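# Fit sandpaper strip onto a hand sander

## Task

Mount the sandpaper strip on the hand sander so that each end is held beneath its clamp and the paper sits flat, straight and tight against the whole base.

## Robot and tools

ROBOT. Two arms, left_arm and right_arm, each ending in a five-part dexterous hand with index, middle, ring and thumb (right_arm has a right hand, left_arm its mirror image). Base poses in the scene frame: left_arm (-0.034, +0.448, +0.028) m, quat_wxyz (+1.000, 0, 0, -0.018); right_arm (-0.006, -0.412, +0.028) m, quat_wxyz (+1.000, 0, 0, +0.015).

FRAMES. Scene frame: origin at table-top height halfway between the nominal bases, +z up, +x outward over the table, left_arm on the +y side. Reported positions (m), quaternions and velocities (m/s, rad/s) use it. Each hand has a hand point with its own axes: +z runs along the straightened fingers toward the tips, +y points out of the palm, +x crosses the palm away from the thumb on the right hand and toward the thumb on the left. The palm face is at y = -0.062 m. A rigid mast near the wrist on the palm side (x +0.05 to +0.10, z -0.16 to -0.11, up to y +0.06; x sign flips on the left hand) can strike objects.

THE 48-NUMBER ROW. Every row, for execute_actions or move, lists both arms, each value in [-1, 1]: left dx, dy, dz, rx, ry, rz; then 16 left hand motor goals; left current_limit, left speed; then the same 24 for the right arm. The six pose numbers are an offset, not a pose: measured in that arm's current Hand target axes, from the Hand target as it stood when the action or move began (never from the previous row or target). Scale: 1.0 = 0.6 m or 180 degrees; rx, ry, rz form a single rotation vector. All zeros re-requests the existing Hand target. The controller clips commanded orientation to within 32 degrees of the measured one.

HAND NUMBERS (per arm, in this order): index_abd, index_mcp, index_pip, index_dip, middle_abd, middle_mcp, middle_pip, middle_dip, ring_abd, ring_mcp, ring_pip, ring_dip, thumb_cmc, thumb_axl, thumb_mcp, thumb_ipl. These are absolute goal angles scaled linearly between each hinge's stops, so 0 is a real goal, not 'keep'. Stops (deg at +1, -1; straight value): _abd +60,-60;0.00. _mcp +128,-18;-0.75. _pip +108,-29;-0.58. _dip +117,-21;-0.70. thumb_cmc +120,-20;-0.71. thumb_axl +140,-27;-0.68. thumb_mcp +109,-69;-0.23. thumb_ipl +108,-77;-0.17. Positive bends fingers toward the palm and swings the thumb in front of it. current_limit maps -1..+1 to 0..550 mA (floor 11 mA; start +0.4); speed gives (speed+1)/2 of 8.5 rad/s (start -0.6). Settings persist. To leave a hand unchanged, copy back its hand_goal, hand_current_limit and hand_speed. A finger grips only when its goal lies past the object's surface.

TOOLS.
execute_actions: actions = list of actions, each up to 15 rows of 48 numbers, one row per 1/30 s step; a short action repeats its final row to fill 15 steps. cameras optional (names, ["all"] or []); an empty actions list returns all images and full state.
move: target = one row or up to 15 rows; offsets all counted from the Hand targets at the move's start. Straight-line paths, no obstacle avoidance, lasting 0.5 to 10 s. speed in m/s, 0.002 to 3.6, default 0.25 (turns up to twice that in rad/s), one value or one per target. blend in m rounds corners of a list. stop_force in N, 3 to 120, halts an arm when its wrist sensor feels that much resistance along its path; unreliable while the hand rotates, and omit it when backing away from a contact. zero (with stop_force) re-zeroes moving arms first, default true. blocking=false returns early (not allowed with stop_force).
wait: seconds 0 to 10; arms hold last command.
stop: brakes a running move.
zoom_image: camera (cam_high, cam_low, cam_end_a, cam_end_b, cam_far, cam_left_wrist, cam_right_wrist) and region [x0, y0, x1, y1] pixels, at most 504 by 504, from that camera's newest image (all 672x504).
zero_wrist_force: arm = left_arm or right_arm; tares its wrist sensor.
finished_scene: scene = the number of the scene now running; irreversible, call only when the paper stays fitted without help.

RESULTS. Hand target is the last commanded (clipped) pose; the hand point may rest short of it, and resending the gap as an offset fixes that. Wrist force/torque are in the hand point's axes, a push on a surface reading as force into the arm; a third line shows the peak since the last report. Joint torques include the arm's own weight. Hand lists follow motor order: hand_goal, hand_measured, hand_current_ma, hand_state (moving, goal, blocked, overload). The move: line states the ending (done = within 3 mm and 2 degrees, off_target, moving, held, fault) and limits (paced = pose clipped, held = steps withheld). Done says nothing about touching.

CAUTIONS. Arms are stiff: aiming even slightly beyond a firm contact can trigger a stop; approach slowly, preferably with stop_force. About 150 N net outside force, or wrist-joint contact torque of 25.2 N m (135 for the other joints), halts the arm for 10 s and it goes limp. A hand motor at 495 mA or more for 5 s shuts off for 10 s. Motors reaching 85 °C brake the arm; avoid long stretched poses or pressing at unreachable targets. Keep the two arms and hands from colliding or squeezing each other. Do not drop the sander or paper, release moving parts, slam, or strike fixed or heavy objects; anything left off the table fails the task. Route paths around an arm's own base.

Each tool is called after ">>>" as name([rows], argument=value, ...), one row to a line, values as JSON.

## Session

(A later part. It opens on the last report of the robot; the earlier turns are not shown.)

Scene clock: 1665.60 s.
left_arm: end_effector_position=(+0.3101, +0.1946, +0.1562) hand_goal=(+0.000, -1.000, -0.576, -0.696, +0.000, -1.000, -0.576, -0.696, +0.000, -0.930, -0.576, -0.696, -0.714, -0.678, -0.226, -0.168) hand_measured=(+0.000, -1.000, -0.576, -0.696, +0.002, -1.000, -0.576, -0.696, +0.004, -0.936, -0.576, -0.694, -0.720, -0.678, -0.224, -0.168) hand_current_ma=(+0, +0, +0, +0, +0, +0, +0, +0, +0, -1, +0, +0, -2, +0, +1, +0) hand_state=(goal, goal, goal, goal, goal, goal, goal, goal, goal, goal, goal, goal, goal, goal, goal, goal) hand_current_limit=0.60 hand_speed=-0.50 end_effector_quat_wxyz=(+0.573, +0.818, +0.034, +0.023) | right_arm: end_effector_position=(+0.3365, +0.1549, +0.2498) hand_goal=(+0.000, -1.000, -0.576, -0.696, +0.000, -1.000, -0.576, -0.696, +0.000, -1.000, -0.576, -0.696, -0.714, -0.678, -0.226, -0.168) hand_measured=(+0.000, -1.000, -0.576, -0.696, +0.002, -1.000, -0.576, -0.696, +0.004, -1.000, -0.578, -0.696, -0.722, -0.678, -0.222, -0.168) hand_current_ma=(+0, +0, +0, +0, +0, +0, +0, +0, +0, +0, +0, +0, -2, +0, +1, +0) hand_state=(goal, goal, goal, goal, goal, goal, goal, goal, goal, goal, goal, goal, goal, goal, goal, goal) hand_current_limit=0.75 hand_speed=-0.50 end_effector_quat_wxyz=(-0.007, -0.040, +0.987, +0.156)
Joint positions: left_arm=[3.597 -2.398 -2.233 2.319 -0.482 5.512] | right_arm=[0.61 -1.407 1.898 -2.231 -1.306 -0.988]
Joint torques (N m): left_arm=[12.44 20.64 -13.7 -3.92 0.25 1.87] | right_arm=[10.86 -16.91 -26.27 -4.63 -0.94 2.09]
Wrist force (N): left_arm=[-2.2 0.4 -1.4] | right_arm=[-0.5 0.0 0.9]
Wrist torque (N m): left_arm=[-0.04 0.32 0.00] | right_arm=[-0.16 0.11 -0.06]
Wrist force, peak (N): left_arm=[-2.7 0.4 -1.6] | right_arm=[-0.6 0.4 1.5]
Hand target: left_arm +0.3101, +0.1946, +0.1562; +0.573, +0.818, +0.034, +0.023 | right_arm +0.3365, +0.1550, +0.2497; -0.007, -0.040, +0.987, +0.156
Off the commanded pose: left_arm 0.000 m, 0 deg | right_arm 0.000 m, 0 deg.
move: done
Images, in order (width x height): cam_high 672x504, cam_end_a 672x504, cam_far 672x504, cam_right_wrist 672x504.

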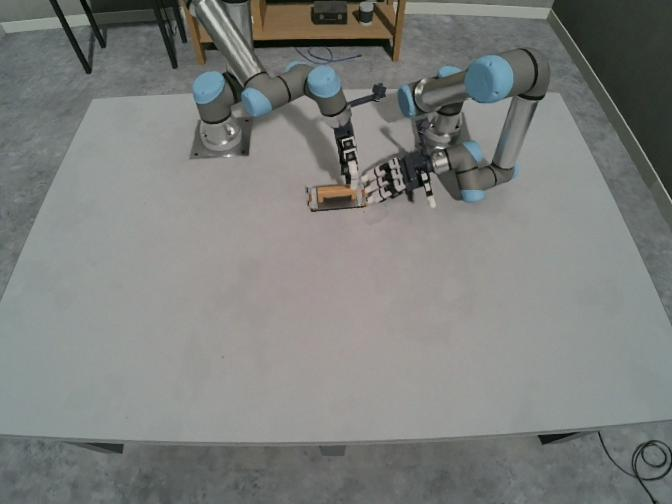

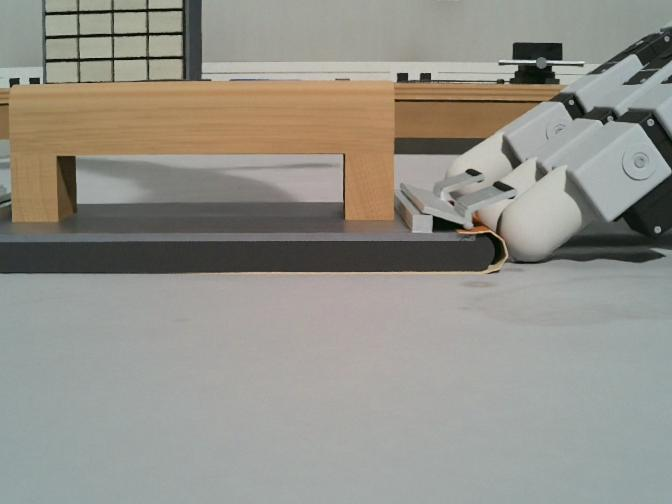

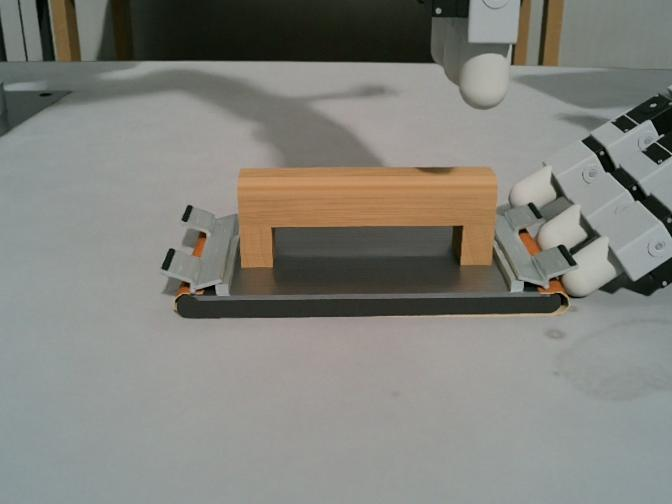

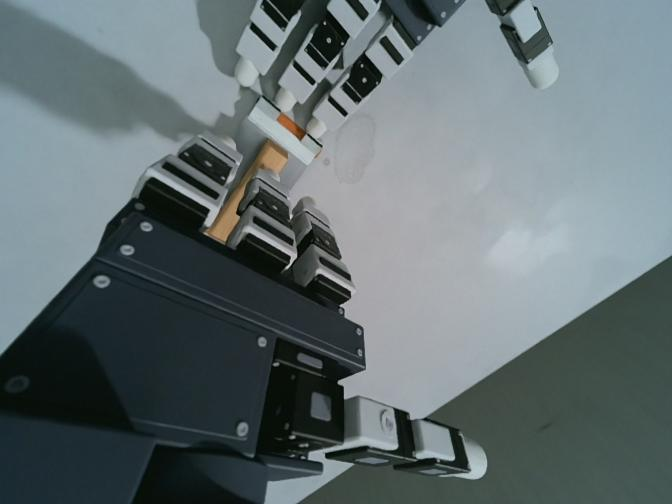

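>>> move(target=[0,0,0,0,0,0,0,-1,-0.576,-0.696,0,-1,-0.576,-0.696,0,-0.93,-0.576,-0.696,-0.714,-0.678,-0.226,-0.168,0.6,-0.5, 0,-0.0196,0.0602,0,0,0,0,-1,-0.576,-0.696,0,-1,-0.576,-0.696,0,-1,-0.576,-0.696,-0.714,-0.678,-0.226,-0.168,0.75,-0.5], speed=0.08)

>>> move(target=[0,0,0,0,0,0,0,-1,-0.576,-0.696,0,-1,-0.576,-0.696,0,-0.93,-0.576,-0.696,-0.714,-0.678,-0.226,-0.168,0.6,-0.5, 0,-0.0062,0.0190,0,0,0,0,-1,-0.576,-0.696,0,-1,-0.576,-0.696,0,-1,-0.576,-0.696,-0.714,-0.678,-0.226,-0.168,0.75,-0.5], speed=0.01, stop_force=12, cameras=["cam_far","cam_end_a"])

Scene clock: 1672.17 s.
left_arm: end_effector_position=(+0.3101, +0.1946, +0.1562) hand_goal=(+0.000, -1.000, -0.576, -0.696, +0.000, -1.000, -0.576, -0.696, +0.000, -0.930, -0.576, -0.696, -0.714, -0.678, -0.226, -0.168) hand_measured=(+0.000, -1.000, -0.576, -0.696, +0.002, -1.000, -0.576, -0.696, +0.004, -0.936, -0.576, -0.694, -0.720, -0.678, -0.224, -0.168) hand_current_ma=(+0, +0, +0, +0, +0, +0, +0, +0, +0, -1, +0, +0, -2, +0, +1, +0) hand_state=(goal, goal, goal, goal, goal, goal, goal, goal, goal, goal, goal, goal, goal, goal, goal, goal) hand_current_limit=0.60 hand_speed=-0.50 end_effector_quat_wxyz=(+0.573, +0.818, +0.034, +0.023) | right_arm: end_effector_position=(+0.3365, +0.1549, +0.2118) hand_goal=(+0.000, -1.000, -0.576, -0.696, +0.000, -1.000, -0.576, -0.696, +0.000, -1.000, -0.576, -0.696, -0.714, -0.678, -0.226, -0.168) hand_measured=(+0.000, -1.000, -0.576, -0.696, +0.002, -1.000, -0.576, -0.696, +0.004, -1.000, -0.578, -0.696, -0.722, -0.678, -0.222, -0.168) hand_current_ma=(+0, +0, +0, +0, +0, +0, +0, +0, +0, +0, +0, +0, -2, +0, +1, +0) hand_state=(goal, goal, goal, goal, goal, goal, goal, goal, goal, goal, goal, goal, goal, goal, goal, goal) hand_current_limit=0.75 hand_speed=-0.50 end_effector_quat_wxyz=(-0.007, -0.040, +0.987, +0.156)
Joint positions: left_arm=[3.597 -2.398 -2.233 2.319 -0.482 5.512] | right_arm=[0.611 -1.358 1.95 -2.332 -1.306 -0.988]
Joint torques (N m): left_arm=[13.26 18.59 -13.95 -3.76 0.4 1.82] | right_arm=[-6.51 -18.04 -12.01 -4.4 2.01 1.14]
Wrist force (N): left_arm=[-2.3 0.7 -1.3] | right_arm=[-0.2 0.0 0.6]
Wrist torque (N m): left_arm=[-0.03 0.33 -0.01] | right_arm=[-0.13 0.03 -0.03]
Wrist force, peak (N): left_arm=[-2.5 0.6 -1.6] | right_arm=[-0.1 -0.2 1.4]
Hand target: left_arm +0.3101, +0.1946, +0.1562; +0.573, +0.818, +0.034, +0.023 | right_arm +0.3365, +0.1550, +0.2117; -0.007, -0.040, +0.987, +0.156
Off the commanded pose: left_arm 0.000 m, 0 deg | right_arm 0.000 m, 0 deg.
move: done

Scene clock: 1674.07 s.
left_arm: end_effector_position=(+0.3101, +0.1946, +0.1562) hand_goal=(+0.000, -1.000, -0.576, -0.696, +0.000, -1.000, -0.576, -0.696, +0.000, -0.930, -0.576, -0.696, -0.714, -0.678, -0.226, -0.168) hand_measured=(+0.000, -1.000, -0.576, -0.696, +0.002, -1.000, -0.576, -0.696, +0.004, -0.936, -0.576, -0.694, -0.720, -0.678, -0.224, -0.168) hand_current_ma=(+0, +0, +0, +0, +0, +0, +0, +0, +0, -1, +0, +0, -2, +0, +1, +0) hand_state=(goal, goal, goal, goal, goal, goal, goal, goal, goal, goal, goal, goal, goal, goal, goal, goal) hand_current_limit=0.60 hand_speed=-0.50 end_effector_quat_wxyz=(+0.573, +0.818, +0.034, +0.023) | right_arm: end_effector_position=(+0.3365, +0.1550, +0.2054) hand_goal=(+0.000, -1.000, -0.576, -0.696, +0.000, -1.000, -0.576, -0.696, +0.000, -1.000, -0.576, -0.696, -0.714, -0.678, -0.226, -0.168) hand_measured=(+0.000, -1.000, -0.576, -0.696, +0.004, -1.000, -0.578, -0.696, +0.004, -1.000, -0.578, -0.696, -0.722, -0.678, -0.222, -0.168) hand_current_ma=(+0, +0, +0, +0, +0, +0, +0, +0, +0, +0, +0, +0, -2, +0, +1, +0) hand_state=(goal, goal, goal, goal, goal, goal, goal, goal, goal, goal, goal, goal, goal, goal, goal, goal) hand_current_limit=0.75 hand_speed=-0.50 end_effector_quat_wxyz=(-0.007, -0.040, +0.987, +0.156)
Joint positions: left_arm=[3.597 -2.398 -2.233 2.319 -0.482 5.512] | right_arm=[0.611 -1.349 1.958 -2.35 -1.306 -0.988]
Joint torques (N m): left_arm=[11.97 20.82 -13.94 -4.06 0.47 1.72] | right_arm=[-6.53 -32.97 -20.54 -0.48 -1.11 0.39]
Wrist force (N): left_arm=[-2.7 0.4 -1.4] | right_arm=[-0.2 4.0 -11.0]
Wrist torque (N m): left_arm=[-0.05 0.38 -0.04] | right_arm=[0.89 0.32 0.07]
Wrist force, peak (N): left_arm=[-2.8 0.6 -1.2] | right_arm=[-0.2 5.5 -16.3]
Hand target: left_arm +0.3101, +0.1946, +0.1562; +0.573, +0.818, +0.034, +0.023 | right_arm +0.3365, +0.1550, +0.2054; -0.007, -0.040, +0.987, +0.156 (not the last commanded pose)
Off the commanded pose: left_arm 0.000 m, 0 deg | right_arm 0.006 m, 0 deg.
move: contact (right_arm)
Images, in order (width x height): cam_end_a 672x504, cam_far 672x504.

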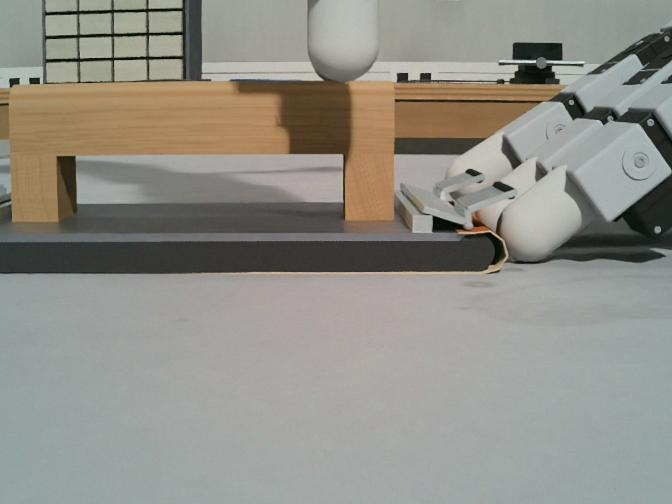

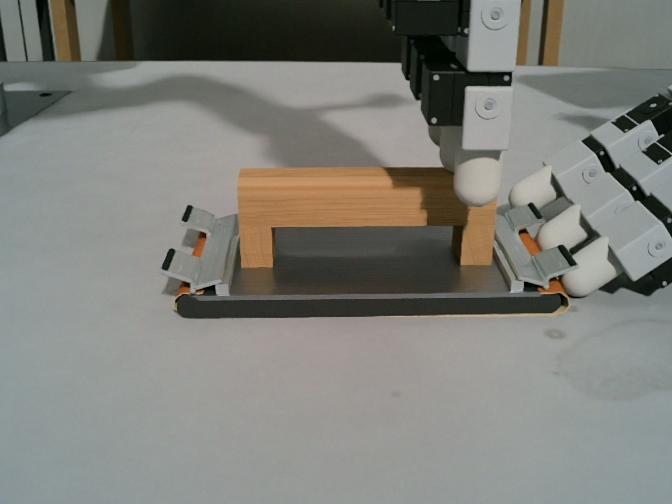

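>>> move(target=[0,0.0031,0.0086,0,0,0,0,-1,-0.576,-0.696,0,-1,-0.576,-0.696,0,-1,-0.576,-0.696,-0.714,-0.678,-0.226,-0.168,0.75,-0.5, 0,-0.001,0.0022,0,0,0,0,-1,-0.576,-0.696,0,-1,-0.576,-0.696,0,-1,-0.576,-0.696,-0.714,-0.678,-0.226,-0.168,0.75,-0.5], speed=0.02)

>>> move(target=[0,0.0167,0.0022,0,0,0,0,-1,-0.576,-0.696,0,-1,-0.576,-0.696,0,-1,-0.576,-0.696,-0.714,-0.678,-0.226,-0.168,0.75,-0.5, 0,0,0,0,0,0,0,-1,-0.576,-0.696,0,-1,-0.576,-0.696,0,-1,-0.576,-0.696,-0.714,-0.678,-0.226,-0.168,0.75,-0.5], speed=0.02, cameras=["cam_far","cam_end_a"])

>>> zoom_image(camera="cam_end_a", region=[360, 150, 560, 300])

Scene clock: 1684.33 s.
left_arm: end_effector_position=(+0.3106, +0.1892, +0.1562) hand_goal=(+0.000, -1.000, -0.576, -0.696, +0.000, -1.000, -0.576, -0.696, +0.000, -1.000, -0.576, -0.696, -0.714, -0.678, -0.226, -0.168) hand_measured=(+0.000, -1.000, -0.582, -0.702, +0.004, -1.000, -0.582, -0.702, +0.004, -1.000, -0.576, -0.694, -0.720, -0.678, -0.224, -0.168) hand_current_ma=(+0, +0, -2, -1, +1, +0, -2, -2, +0, +0, +0, +0, -2, +0, +1, +0) hand_state=(goal, goal, goal, goal, goal, goal, goal, goal, goal, goal, goal, goal, goal, goal, goal, goal) hand_current_limit=0.75 hand_speed=-0.50 end_effector_quat_wxyz=(+0.573, +0.818, +0.034, +0.023) | right_arm: end_effector_position=(+0.3365, +0.1548, +0.2040) hand_goal=(+0.000, -1.000, -0.576, -0.696, +0.000, -1.000, -0.576, -0.696, +0.000, -1.000, -0.576, -0.696, -0.714, -0.678, -0.226, -0.168) hand_measured=(+0.000, -1.000, -0.576, -0.696, +0.006, -1.000, -0.580, -0.696, +0.004, -1.000, -0.578, -0.696, -0.722, -0.678, -0.222, -0.168) hand_current_ma=(+0, +0, +0, +0, +1, +0, -1, +0, +0, +0, +0, +0, -2, +0, +1, +0) hand_state=(goal, goal, goal, goal, goal, goal, goal, goal, goal, goal, goal, goal, goal, goal, goal, goal) hand_current_limit=0.75 hand_speed=-0.50 end_effector_quat_wxyz=(-0.007, -0.040, +0.987, +0.156)
Joint positions: left_arm=[3.578 -2.392 -2.228 2.336 -0.469 5.481] | right_arm=[0.61 -1.347 1.96 -2.354 -1.306 -0.988]
Joint torques (N m): left_arm=[-15.58 42.62 10.18 1.17 1.76 -1.26] | right_arm=[-9.78 2.95 4.52 0.7 -0.31 -1.82]
Wrist force (N): left_arm=[-3.0 8.0 -22.6] | right_arm=[-0.1 11.9 -35.3]
Wrist torque (N m): left_arm=[1.92 0.33 0.02] | right_arm=[3.07 0.93 0.28]
Wrist force, peak (N): left_arm=[-3.0 8.0 -22.6] | right_arm=[-0.3 12.0 -35.9]
Hand target: left_arm +0.3106, +0.1891, +0.1562; +0.573, +0.818, +0.034, +0.023 | right_arm +0.3365, +0.1548, +0.2040; -0.007, -0.040, +0.987, +0.156
Off the commanded pose: left_arm 0.000 m, 0 deg | right_arm 0.000 m, 0 deg.
move: done

Scene clock: 1685.23 s.
left_arm: end_effector_position=(+0.3109, +0.1845, +0.1650) hand_goal=(+0.000, -1.000, -0.576, -0.696, +0.000, -1.000, -0.576, -0.696, +0.000, -1.000, -0.576, -0.696, -0.714, -0.678, -0.226, -0.168) hand_measured=(+0.002, -1.002, -0.648, -0.732, +0.004, -1.000, -0.642, -0.738, +0.004, -1.000, -0.576, -0.694, -0.720, -0.678, -0.224, -0.168) hand_current_ma=(+0, +0, -115, -34, +1, +0, -102, -46, +0, +0, +0, +0, -2, +0, +1, +0) hand_state=(goal, goal, blocked, blocked, goal, goal, blocked, blocked, goal, goal, goal, goal, goal, goal, goal, goal) hand_current_limit=0.75 hand_speed=-0.50 end_effector_quat_wxyz=(+0.573, +0.818, +0.034, +0.023) | right_arm: end_effector_position=(+0.3365, +0.1548, +0.2040) hand_goal=(+0.000, -1.000, -0.576, -0.696, +0.000, -1.000, -0.576, -0.696, +0.000, -1.000, -0.576, -0.696, -0.714, -0.678, -0.226, -0.168) hand_measured=(+0.000, -1.000, -0.576, -0.696, +0.006, -1.000, -0.580, -0.696, +0.004, -1.000, -0.578, -0.696, -0.722, -0.678, -0.222, -0.168) hand_current_ma=(+0, +0, +0, +0, +1, +0, -1, +0, +0, +0, +0, +0, -2, +0, +1, +0) hand_state=(goal, goal, goal, goal, goal, goal, goal, goal, goal, goal, goal, goal, goal, goal, goal, goal) hand_current_limit=0.75 hand_speed=-0.50 end_effector_quat_wxyz=(-0.007, -0.040, +0.987, +0.156)
Joint positions: left_arm=[3.562 -2.361 -2.23 2.331 -0.459 5.453] | right_arm=[0.61 -1.347 1.96 -2.354 -1.306 -0.988]
Joint torques (N m): left_arm=[-11.48 46.24 -14.24 -5.05 5.6 -0.81] | right_arm=[-10.36 3.18 5.15 1.07 -0.34 -1.55]
Wrist force (N): left_arm=[-2.6 -10.2 -7.7] | right_arm=[-0.2 12.5 -37.1]
Wrist torque (N m): left_arm=[1.48 0.33 0.09] | right_arm=[3.24 0.99 0.28]
Wrist force, peak (N): left_arm=[-3.2 8.8 -22.5] | right_arm=[-0.4 12.7 -38.1]
Hand target: left_arm +0.3109, +0.1845, +0.1651; +0.573, +0.818, +0.034, +0.023 | right_arm +0.3365, +0.1548, +0.2040; -0.007, -0.040, +0.987, +0.156
Off the commanded pose: left_arm 0.000 m, 0 deg | right_arm 0.000 m, 0 deg.
move: done
Images, in order (width x height): cam_end_a 672x504, cam_far 672x504.

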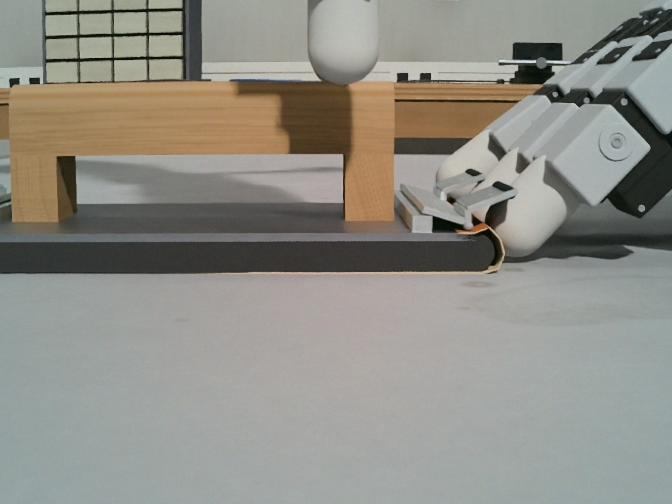

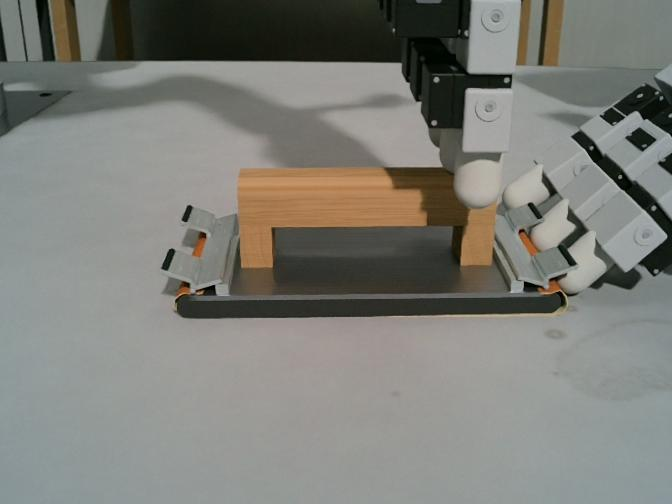

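Scaled by 2.520 from the camera's 672x504 image, which has a finer 960x720 frame.

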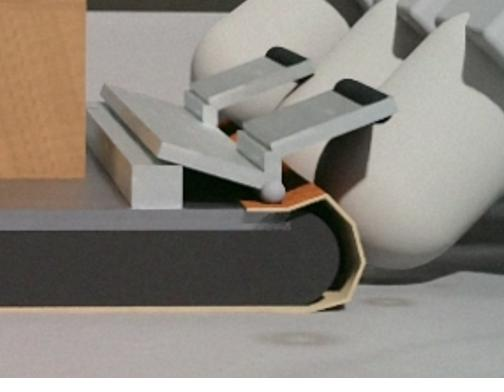

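>>> move(target=[0,0.0111,0.0013,0,0,0,0,-1,-0.576,-0.696,0,-1,-0.576,-0.696,0,-1,-0.576,-0.696,-0.714,-0.678,-0.226,-0.168,0.9,-0.5, 0,0.0002,-0.0007,0,0,0,0,-1,-0.576,-0.696,0,-1,-0.576,-0.696,0,-1,-0.576,-0.696,-0.714,-0.678,-0.226,-0.168,0.75,-0.5], speed=0.02, cameras=["cam_far","cam_end_a"])

>>> zoom_image(camera="cam_end_a", region=[360, 150, 560, 300])

Scene clock: 1690.90 s.
left_arm: end_effector_position=(+0.3112, +0.1815, +0.1710) hand_goal=(+0.000, -1.000, -0.576, -0.696, +0.000, -1.000, -0.576, -0.696, +0.000, -1.000, -0.576, -0.696, -0.714, -0.678, -0.226, -0.168) hand_measured=(+0.002, -1.002, -0.688, -0.750, +0.004, -1.002, -0.682, -0.762, +0.004, -1.000, -0.576, -0.694, -0.720, -0.678, -0.224, -0.168) hand_current_ma=(+0, +0, -248, -73, +1, +0, -223, -99, +0, +0, +0, +0, -2, +0, +1, +0) hand_state=(goal, goal, blocked, blocked, goal, goal, blocked, blocked, goal, goal, goal, goal, goal, goal, goal, goal) hand_current_limit=0.90 hand_speed=-0.50 end_effector_quat_wxyz=(+0.573, +0.818, +0.034, +0.023) | right_arm: end_effector_position=(+0.3365, +0.1548, +0.2044) hand_goal=(+0.000, -1.000, -0.576, -0.696, +0.000, -1.000, -0.576, -0.696, +0.000, -1.000, -0.576, -0.696, -0.714, -0.678, -0.226, -0.168) hand_measured=(+0.000, -1.000, -0.576, -0.696, +0.006, -1.000, -0.580, -0.696, +0.004, -1.000, -0.578, -0.696, -0.722, -0.678, -0.222, -0.168) hand_current_ma=(+0, +0, +0, +0, +1, +0, -1, +0, +0, +0, +0, +0, -2, +0, +1, +0) hand_state=(goal, goal, goal, goal, goal, goal, goal, goal, goal, goal, goal, goal, goal, goal, goal, goal) hand_current_limit=0.75 hand_speed=-0.50 end_effector_quat_wxyz=(-0.007, -0.040, +0.987, +0.156)
Joint positions: left_arm=[3.551 -2.34 -2.23 2.328 -0.452 5.434] | right_arm=[0.61 -1.348 1.959 -2.353 -1.306 -0.988]
Joint torques (N m): left_arm=[-13.93 49.3 -14.25 -6.31 7.19 -0.89] | right_arm=[-9.82 -21.51 -12.91 2.92 -0.65 -1.82]
Wrist force (N): left_arm=[-2.5 -17.4 -8.6] | right_arm=[-0.4 10.7 -31.2]
Wrist torque (N m): left_arm=[2.14 0.32 0.13] | right_arm=[2.65 0.79 0.22]
Wrist force, peak (N): left_arm=[-2.6 -18.7 -8.3] | right_arm=[-0.1 13.3 -38.9]
Hand target: left_arm +0.3112, +0.1815, +0.1711; +0.573, +0.818, +0.034, +0.023 | right_arm +0.3365, +0.1548, +0.2044; -0.007, -0.040, +0.987, +0.156
Off the commanded pose: left_arm 0.000 m, 0 deg | right_arm 0.000 m, 0 deg.
move: done
Images, in order (width x height): cam_end_a 672x504, cam_far 672x504.

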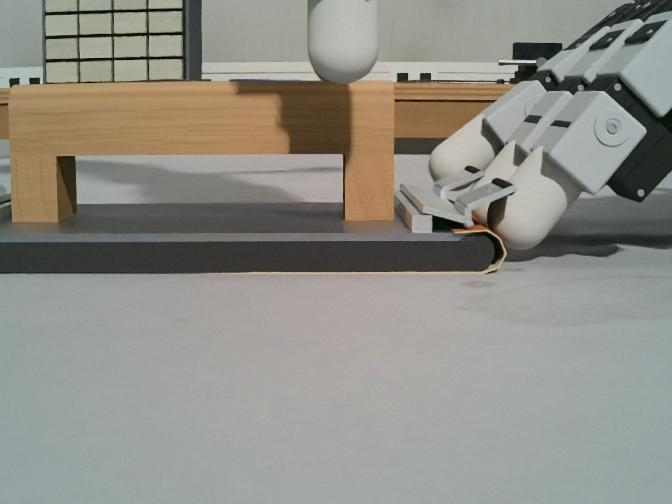

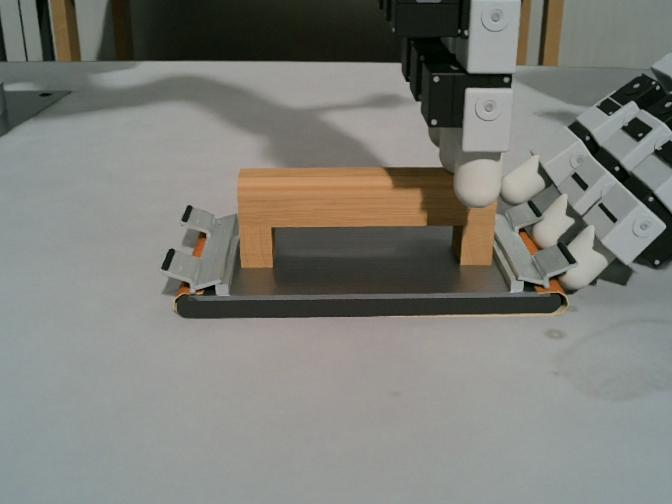

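Scaled by 2.520 from the camera's 672x504 image, which has a finer 960x720 frame.

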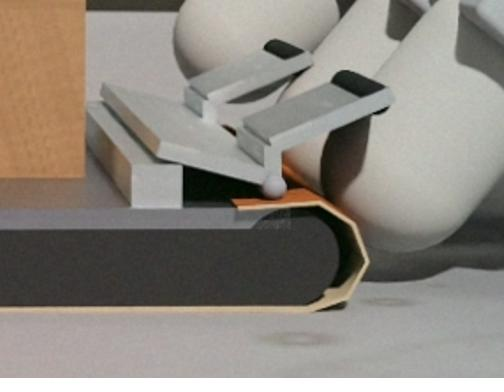

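>>> move(target=[0,0.0017,0.0047,0,0,0,0,-1,-0.576,-0.696,0,-1,-0.576,-0.696,0,-1,-0.576,-0.696,-0.714,-0.678,-0.226,-0.168,0.9,-0.5, 0,0,0,0,0,0,0,-1,-0.576,-0.696,0,-1,-0.576,-0.696,0,-1,-0.576,-0.696,-0.714,-0.678,-0.226,-0.168,0.75,-0.5], speed=0.02, cameras=["cam_far","cam_end_a"])

>>> zoom_image(camera="cam_end_a", region=[360, 150, 560, 300])

Scene clock: 1696.60 s.
left_arm: end_effector_position=(+0.3114, +0.1785, +0.1711) hand_goal=(+0.000, -1.000, -0.576, -0.696, +0.000, -1.000, -0.576, -0.696, +0.000, -1.000, -0.576, -0.696, -0.714, -0.678, -0.226, -0.168) hand_measured=(+0.000, -1.002, -0.702, -0.752, +0.002, -1.002, -0.694, -0.764, +0.004, -1.000, -0.576, -0.694, -0.720, -0.678, -0.224, -0.168) hand_current_ma=(+0, +0, -300, -77, +0, +0, -271, -106, +0, +0, +0, +0, -2, +0, +1, +0) hand_state=(goal, goal, blocked, blocked, goal, goal, blocked, blocked, goal, goal, goal, goal, goal, goal, goal, goal) hand_current_limit=0.90 hand_speed=-0.50 end_effector_quat_wxyz=(+0.573, +0.818, +0.034, +0.023) | right_arm: end_effector_position=(+0.3365, +0.1548, +0.2044) hand_goal=(+0.000, -1.000, -0.576, -0.696, +0.000, -1.000, -0.576, -0.696, +0.000, -1.000, -0.576, -0.696, -0.714, -0.678, -0.226, -0.168) hand_measured=(+0.000, -1.000, -0.576, -0.696, +0.004, -1.000, -0.594, -0.704, +0.004, -1.000, -0.578, -0.696, -0.722, -0.678, -0.222, -0.168) hand_current_ma=(+0, +0, +0, +0, +1, +0, -8, -2, +0, +0, +0, +0, -2, +0, +1, +0) hand_state=(goal, goal, goal, goal, goal, goal, goal, goal, goal, goal, goal, goal, goal, goal, goal, goal) hand_current_limit=0.75 hand_speed=-0.50 end_effector_quat_wxyz=(-0.007, -0.040, +0.987, +0.156)
Joint positions: left_arm=[3.541 -2.337 -2.227 2.338 -0.445 5.415] | right_arm=[0.61 -1.348 1.959 -2.353 -1.306 -0.988]
Joint torques (N m): left_arm=[-15.59 47.6 10.55 -2.41 7.08 -0.85] | right_arm=[-9.36 -22.39 -12.98 1.87 -0.2 -1.7]
Wrist force (N): left_arm=[-2.4 -17.7 -17.2] | right_arm=[-0.3 9.5 -29.0]
Wrist torque (N m): left_arm=[3.03 0.27 0.14] | right_arm=[2.62 0.74 0.21]
Wrist force, peak (N): left_arm=[-2.4 -17.7 -17.2] | right_arm=[-0.3 10.5 -30.8]
Hand target: left_arm +0.3114, +0.1785, +0.1711; +0.573, +0.818, +0.034, +0.023 | right_arm +0.3365, +0.1548, +0.2044; -0.007, -0.040, +0.987, +0.156
Off the commanded pose: left_arm 0.000 m, 0 deg | right_arm 0.000 m, 0 deg.
move: done
Images, in order (width x height): cam_end_a 672x504, cam_far 672x504.

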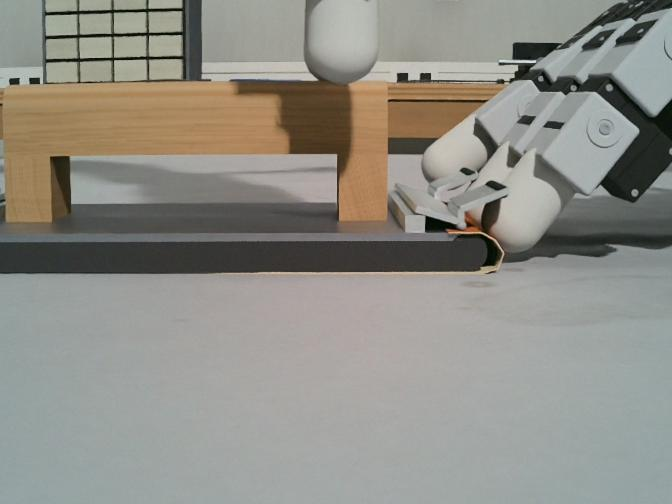

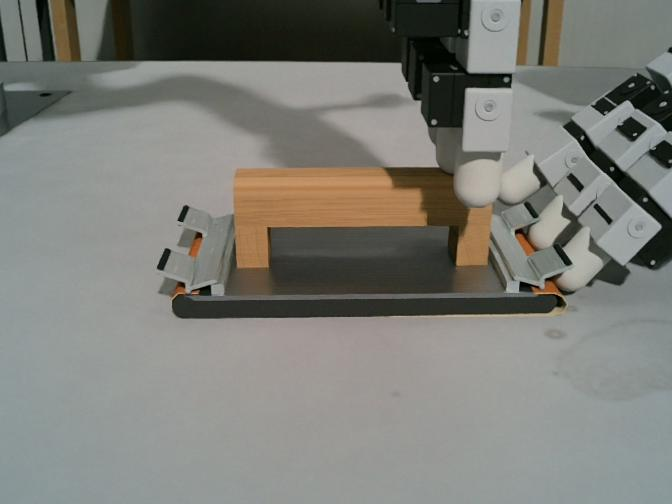

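Scaled by 2.520 from the camera's 672x504 image, which has a finer 960x720 frame.

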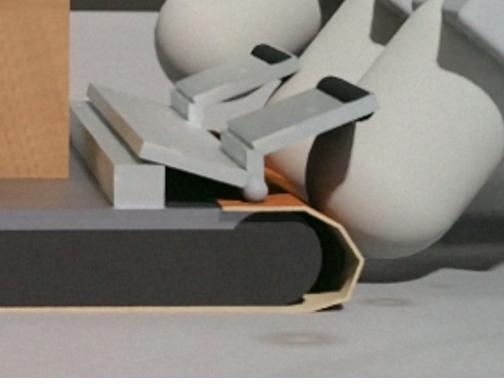

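>>> move(target=[0,0.0047,-0.0017,0,0,0,0,-1,-0.576,-0.696,0,-1,-0.576,-0.696,0,-1,-0.576,-0.696,-0.714,-0.678,-0.226,-0.168,0.9,-0.5, 0,-0.0003,0.0011,0,0,0,0,-1,-0.576,-0.696,0,-1,-0.576,-0.696,0,-1,-0.576,-0.696,-0.714,-0.678,-0.226,-0.168,0.75,-0.5], speed=0.02, cameras=["cam_far","cam_end_a"])

>>> zoom_image(camera="cam_end_a", region=[360, 150, 560, 300])

Scene clock: 1706.30 s.
left_arm: end_effector_position=(+0.3114, +0.1785, +0.1740) hand_goal=(+0.000, -1.000, -0.576, -0.696, +0.000, -1.000, -0.576, -0.696, +0.000, -1.000, -0.576, -0.696, -0.714, -0.678, -0.226, -0.168) hand_measured=(+0.000, -1.002, -0.702, -0.752, +0.002, -1.002, -0.694, -0.764, +0.004, -1.000, -0.576, -0.694, -0.720, -0.678, -0.224, -0.168) hand_current_ma=(+0, +0, -301, -78, +0, +0, -272, -107, +0, +0, +0, +0, -2, +0, +1, +0) hand_state=(goal, goal, blocked, blocked, goal, goal, blocked, blocked, goal, goal, goal, goal, goal, goal, goal, goal) hand_current_limit=0.90 hand_speed=-0.50 end_effector_quat_wxyz=(+0.573, +0.818, +0.034, +0.023) | right_arm: end_effector_position=(+0.3365, +0.1548, +0.2038) hand_goal=(+0.000, -1.000, -0.576, -0.696, +0.000, -1.000, -0.576, -0.696, +0.000, -1.000, -0.576, -0.696, -0.714, -0.678, -0.226, -0.168) hand_measured=(+0.000, -1.000, -0.576, -0.696, +0.006, -1.000, -0.596, -0.704, +0.004, -1.000, -0.578, -0.696, -0.722, -0.678, -0.222, -0.168) hand_current_ma=(+0, +0, +0, +0, +1, +0, -10, -2, +0, +0, +0, +0, -2, +0, +1, +0) hand_state=(goal, goal, goal, goal, goal, goal, goal, goal, goal, goal, goal, goal, goal, goal, goal, goal) hand_current_limit=0.75 hand_speed=-0.50 end_effector_quat_wxyz=(-0.007, -0.040, +0.987, +0.156)
Joint positions: left_arm=[3.541 -2.328 -2.229 2.332 -0.445 5.415] | right_arm=[0.61 -1.347 1.96 -2.354 -1.306 -0.988]
Joint torques (N m): left_arm=[-10.32 50.03 -14.16 -5.61 6.25 -0.85] | right_arm=[0.75 6.99 6.91 1.39 -0.34 0.14]
Wrist force (N): left_arm=[-2.3 -15.0 -4.2] | right_arm=[-0.3 14.1 -41.9]
Wrist torque (N m): left_arm=[1.43 0.34 0.15] | right_arm=[3.67 1.10 0.32]
Wrist force, peak (N): left_arm=[-2.7 -17.4 -17.9] | right_arm=[-0.3 14.1 -41.9]
Hand target: left_arm +0.3114, +0.1785, +0.1741; +0.573, +0.818, +0.034, +0.023 | right_arm +0.3365, +0.1548, +0.2037; -0.007, -0.040, +0.987, +0.156
Off the commanded pose: left_arm 0.000 m, 0 deg | right_arm 0.000 m, 0 deg.
move: done
Images, in order (width x height): cam_end_a 672x504, cam_far 672x504.

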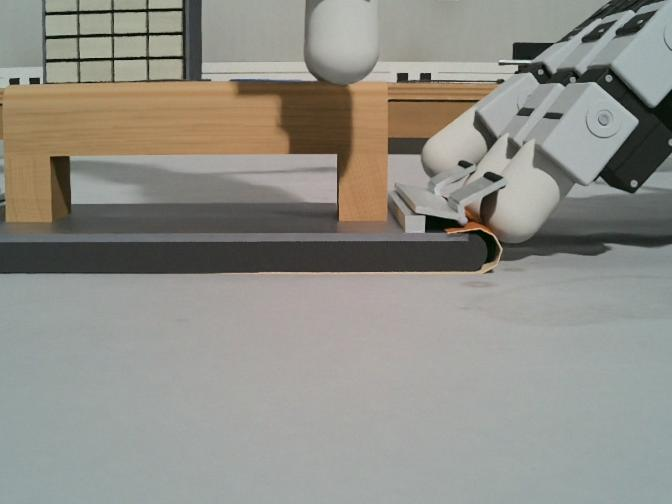

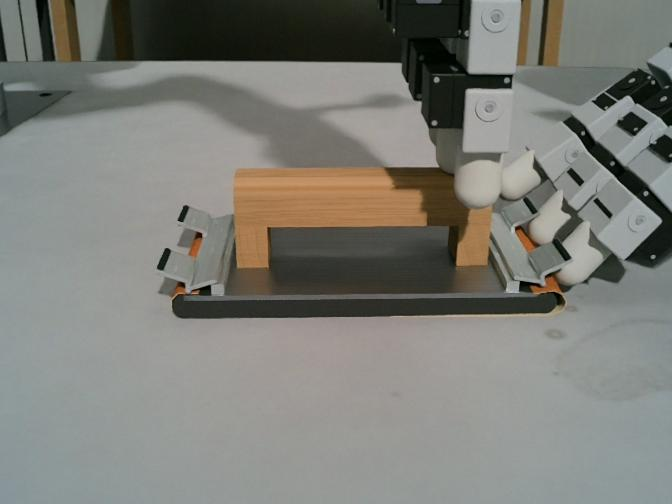

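Scaled by 2.520 from the camera's 672x504 image, which has a finer 960x720 frame.

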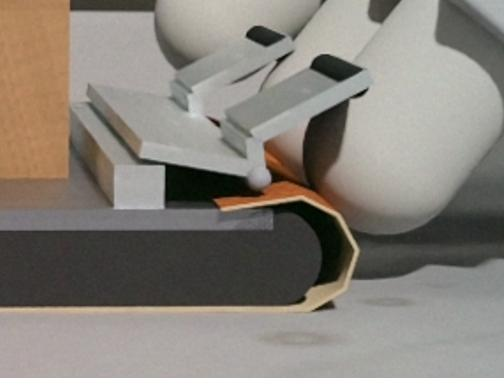

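>>> move(target=[0,0.0012,0.0050,0,0,0,0,-1,-0.576,-0.696,0,-1,-0.576,-0.696,0,-1,-0.576,-0.696,-0.714,-0.678,-0.226,-0.168,0.9,-0.5, 0,0,0,0,0,0,0,-1,-0.576,-0.696,0,-1,-0.576,-0.696,0,-1,-0.576,-0.696,-0.714,-0.678,-0.226,-0.168,0.75,-0.5], speed=0.02, cameras=["cam_far","cam_end_a"])

>>> zoom_image(camera="cam_end_a", region=[360, 150, 560, 300])

Scene clock: 1712.63 s.
left_arm: end_effector_position=(+0.3117, +0.1755, +0.1738) hand_goal=(+0.000, -1.000, -0.576, -0.696, +0.000, -1.000, -0.576, -0.696, +0.000, -1.000, -0.576, -0.696, -0.714, -0.678, -0.226, -0.168) hand_measured=(+0.000, -1.002, -0.732, -0.764, +0.002, -1.002, -0.724, -0.778, +0.004, -1.000, -0.576, -0.694, -0.720, -0.678, -0.224, -0.168) hand_current_ma=(+0, +0, -435, -108, +0, +0, -395, -149, +0, +0, +0, +0, -2, +0, +1, +0) hand_state=(goal, goal, blocked, blocked, goal, goal, blocked, blocked, goal, goal, goal, goal, goal, goal, goal, goal) hand_current_limit=0.90 hand_speed=-0.50 end_effector_quat_wxyz=(+0.573, +0.818, +0.034, +0.023) | right_arm: end_effector_position=(+0.3365, +0.1548, +0.2037) hand_goal=(+0.000, -1.000, -0.576, -0.696, +0.000, -1.000, -0.576, -0.696, +0.000, -1.000, -0.576, -0.696, -0.714, -0.678, -0.226, -0.168) hand_measured=(+0.000, -1.000, -0.576, -0.696, +0.006, -1.000, -0.598, -0.706, +0.004, -1.000, -0.578, -0.696, -0.722, -0.678, -0.222, -0.168) hand_current_ma=(+0, +0, +0, +0, +1, +0, -13, -3, +0, +0, +0, +0, -2, +0, +1, +0) hand_state=(goal, goal, goal, goal, goal, goal, blocked, goal, goal, goal, goal, goal, goal, goal, goal, goal) hand_current_limit=0.75 hand_speed=-0.50 end_effector_quat_wxyz=(-0.007, -0.040, +0.987, +0.156)
Joint positions: left_arm=[3.53 -2.325 -2.225 2.343 -0.439 5.395] | right_arm=[0.61 -1.347 1.96 -2.354 -1.306 -0.988]
Joint torques (N m): left_arm=[-20.5 46.84 9.53 -2.2 7.35 -1.07] | right_arm=[7.9 6 7.3 2.99 -2.79 0.38]
Wrist force (N): left_arm=[-2.7 -18.3 -27.4] | right_arm=[-0.2 14.3 -41.8]
Wrist torque (N m): left_arm=[4.37 0.33 0.11] | right_arm=[3.78 1.05 0.33]
Wrist force, peak (N): left_arm=[-2.7 -18.3 -27.4] | right_arm=[-0.5 15.1 -43.6]
Hand target: left_arm +0.3117, +0.1754, +0.1738; +0.573, +0.818, +0.034, +0.023 | right_arm +0.3365, +0.1548, +0.2037; -0.007, -0.040, +0.987, +0.156
Off the commanded pose: left_arm 0.000 m, 0 deg | right_arm 0.000 m, 0 deg.
move: done
Images, in order (width x height): cam_end_a 672x504, cam_far 672x504.

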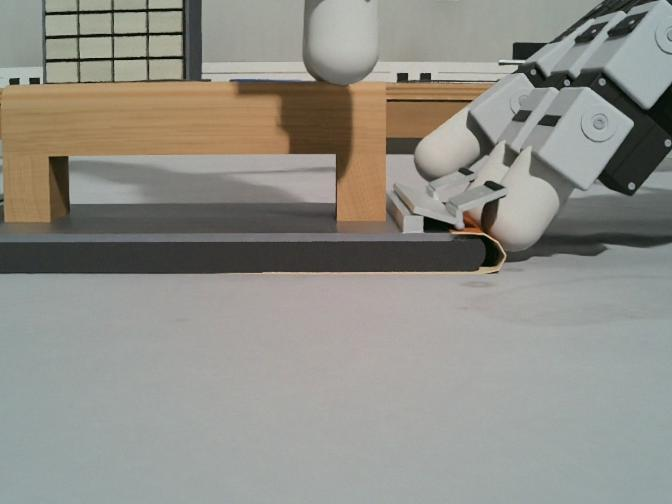

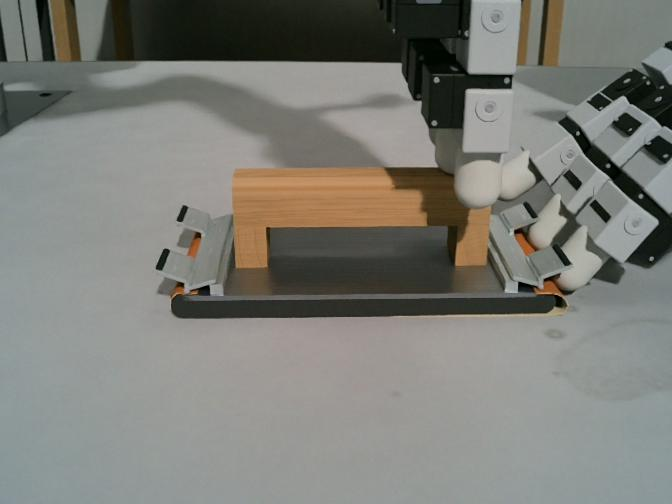

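Scaled by 2.520 from the camera's 672x504 image, which has a finer 960x720 frame.

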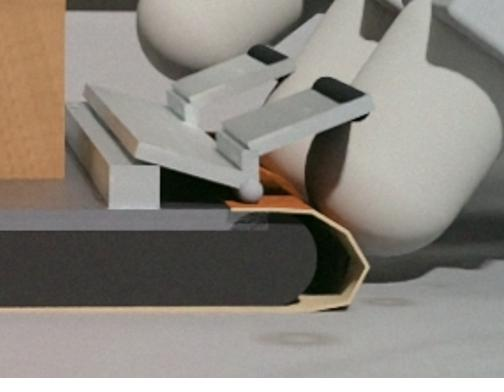

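>>> move([
  [0,0.0103,-0.0068,0,0,0,0,-1,-0.576,-0.696,0,-1,-0.576,-0.696,0,-1,-0.576,-0.696,-0.714,-0.678,-0.226,-0.168,0.9,-0.5, 0,0.0003,-0.0008,0,0,0,0,-1,-0.576,-0.696,0,-1,-0.576,-0.696,0,-1,-0.576,-0.696,-0.714,-0.678,-0.226,-0.168,0.75,-0.5],
], speed=0.02, cameras=["cam_far","cam_end_a"])

>>> zoom_image(camera="cam_end_a", region=[360, 150, 560, 300])

Scene clock: 1718.67 s.
left_arm: end_effector_position=(+0.3116, +0.1771, +0.1809) hand_goal=(+0.000, -1.000, -0.576, -0.696, +0.000, -1.000, -0.576, -0.696, +0.000, -1.000, -0.576, -0.696, -0.714, -0.678, -0.226, -0.168) hand_measured=(+0.000, -1.002, -0.732, -0.766, +0.002, -1.002, -0.724, -0.780, +0.004, -1.000, -0.576, -0.694, -0.720, -0.678, -0.224, -0.168) hand_current_ma=(+0, +0, -437, -110, +0, +0, -396, -150, +0, +0, +0, +0, -2, +0, +1, +0) hand_state=(goal, goal, blocked, blocked, goal, goal, blocked, blocked, goal, goal, goal, goal, goal, goal, goal, goal) hand_current_limit=0.90 hand_speed=-0.50 end_effector_quat_wxyz=(+0.573, +0.818, +0.034, +0.023) | right_arm: end_effector_position=(+0.3365, +0.1548, +0.2042) hand_goal=(+0.000, -1.000, -0.576, -0.696, +0.000, -1.000, -0.576, -0.696, +0.000, -1.000, -0.576, -0.696, -0.714, -0.678, -0.226, -0.168) hand_measured=(+0.000, -1.000, -0.576, -0.696, +0.006, -1.000, -0.598, -0.706, +0.004, -1.000, -0.578, -0.696, -0.722, -0.678, -0.222, -0.168) hand_current_ma=(+0, +0, +0, +0, +1, +0, -13, -3, +0, +0, +0, +0, -2, +0, +1, +0) hand_state=(goal, goal, goal, goal, goal, goal, blocked, goal, goal, goal, goal, goal, goal, goal, goal, goal) hand_current_limit=0.75 hand_speed=-0.50 end_effector_quat_wxyz=(-0.007, -0.040, +0.987, +0.156)
Joint positions: left_arm=[3.536 -2.306 -2.231 2.32 -0.442 5.406] | right_arm=[0.61 -1.347 1.96 -2.353 -1.306 -0.988]
Joint torques (N m): left_arm=[11.15 48.25 -14.26 -5.65 3.12 2.31] | right_arm=[7.04 -20.2 -10.26 3.31 -2.97 0.74]
Wrist force (N): left_arm=[-2.5 -14.4 -3.9] | right_arm=[-0.3 11.7 -32.9]
Wrist torque (N m): left_arm=[1.35 0.35 0.02] | right_arm=[2.91 0.83 0.26]
Wrist force, peak (N): left_arm=[-2.5 -18.7 -27.3] | right_arm=[-0.3 15.6 -44.1]
Hand target: left_arm +0.3116, +0.1771, +0.1810; +0.573, +0.818, +0.034, +0.023 | right_arm +0.3365, +0.1548, +0.2042; -0.007, -0.040, +0.987, +0.156
Off the commanded pose: left_arm 0.000 m, 0 deg | right_arm 0.000 m, 0 deg.
move: done
Images, in order (width x height): cam_end_a 672x504, cam_far 672x504.

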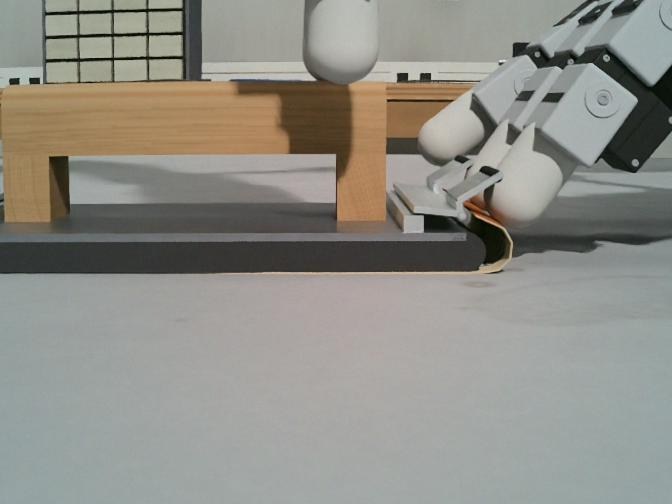

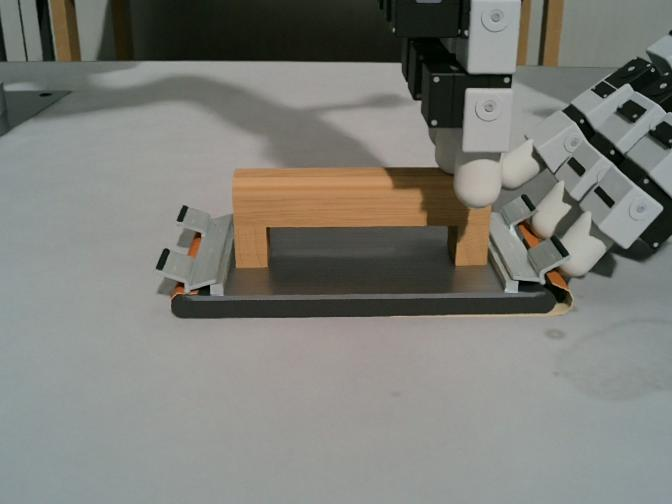

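Scaled by 2.520 from the camera's 672x504 image, which has a finer 960x720 frame.

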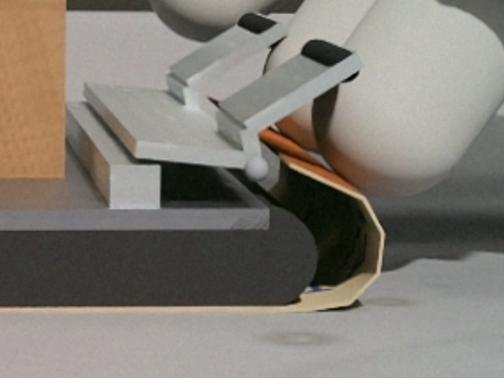

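>>> move([
  [0,0.0150,-0.0060,0,0,0,0,-1,-0.576,-0.696,0,-1,-0.576,-0.696,0,-1,-0.576,-0.696,-0.714,-0.678,-0.226,-0.168,0.9,-0.5, 0,0.0003,-0.0008,0,0,0,0,-1,-0.576,-0.696,0,-1,-0.576,-0.696,0,-1,-0.576,-0.696,-0.714,-0.678,-0.226,-0.168,0.75,-0.5],
], speed=0.025, cameras=["cam_far","cam_end_a"])

>>> zoom_image(camera="cam_end_a", region=[360, 150, 560, 300])

Scene clock: 1724.90 s.
left_arm: end_effector_position=(+0.3116, +0.1775, +0.1907) hand_goal=(+0.000, -1.000, -0.576, -0.696, +0.000, -1.000, -0.576, -0.696, +0.000, -1.000, -0.576, -0.696, -0.714, -0.678, -0.226, -0.168) hand_measured=(+0.000, -1.000, -0.582, -0.700, +0.002, -1.000, -0.582, -0.700, +0.004, -1.000, -0.576, -0.694, -0.720, -0.678, -0.224, -0.168) hand_current_ma=(+0, +0, -2, -1, +0, +0, -2, -1, +0, +0, +0, +0, -2, +0, +1, +0) hand_state=(goal, goal, goal, goal, goal, goal, goal, goal, goal, goal, goal, goal, goal, goal, goal, goal) hand_current_limit=0.90 hand_speed=-0.50 end_effector_quat_wxyz=(+0.573, +0.818, +0.034, +0.023) | right_arm: end_effector_position=(+0.3365, +0.1549, +0.2047) hand_goal=(+0.000, -1.000, -0.576, -0.696, +0.000, -1.000, -0.576, -0.696, +0.000, -1.000, -0.576, -0.696, -0.714, -0.678, -0.226, -0.168) hand_measured=(+0.000, -1.000, -0.576, -0.696, +0.004, -1.000, -0.596, -0.706, +0.004, -1.000, -0.578, -0.696, -0.722, -0.678, -0.222, -0.168) hand_current_ma=(+0, +0, +0, +0, +1, +0, -11, -3, +0, +0, +0, +0, -2, +0, +1, +0) hand_state=(goal, goal, goal, goal, goal, goal, blocked, goal, goal, goal, goal, goal, goal, goal, goal, goal) hand_current_limit=0.75 hand_speed=-0.50 end_effector_quat_wxyz=(-0.007, -0.040, +0.987, +0.156)
Joint positions: left_arm=[3.537 -2.278 -2.236 2.295 -0.443 5.408] | right_arm=[0.61 -1.348 1.959 -2.352 -1.306 -0.988]
Joint torques (N m): left_arm=[11.8 46.96 -10.74 -3.93 0.18 1.98] | right_arm=[8.66 -27.41 -16.62 1.55 -2.14 0.78]
Wrist force (N): left_arm=[-2.1 0.6 -1.7] | right_arm=[-0.5 7.5 -21.2]
Wrist torque (N m): left_arm=[0.01 0.31 0.01] | right_arm=[1.87 0.60 0.14]
Wrist force, peak (N): left_arm=[-2.6 -14.9 -4.1] | right_arm=[-0.3 12.0 -33.6]
Hand target: left_arm +0.3116, +0.1775, +0.1907; +0.573, +0.818, +0.034, +0.023 | right_arm +0.3365, +0.1549, +0.2048; -0.007, -0.040, +0.987, +0.156
Off the commanded pose: left_arm 0.000 m, 0 deg | right_arm 0.000 m, 0 deg.
move: done
Images, in order (width x height): cam_end_a 672x504, cam_far 672x504.

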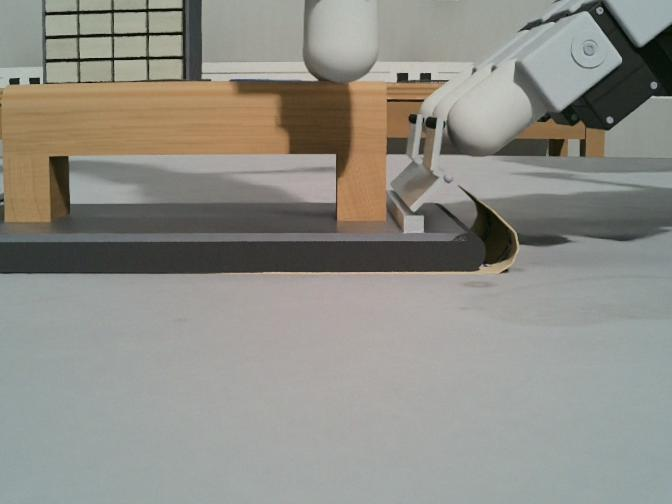

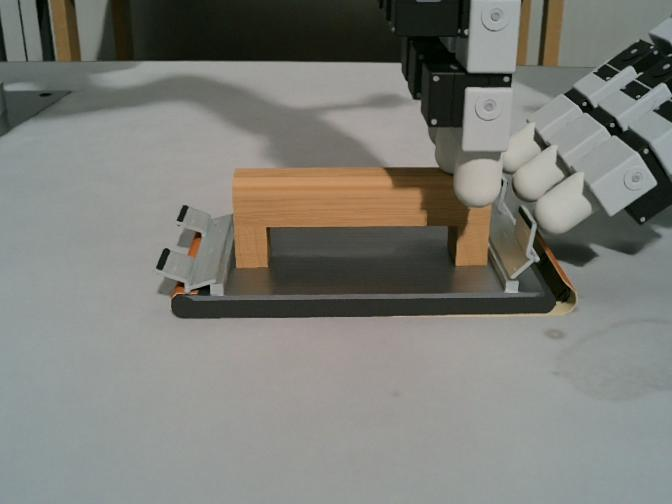

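Scaled by 2.520 from the camera's 672x504 image, which has a finer 960x720 frame.

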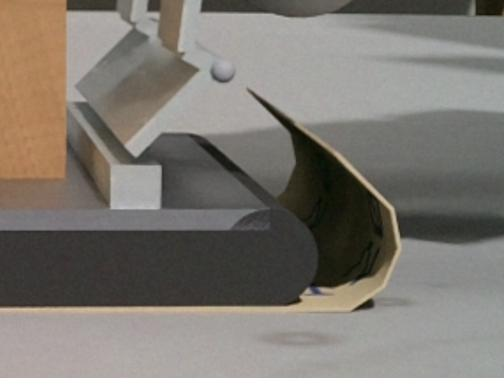

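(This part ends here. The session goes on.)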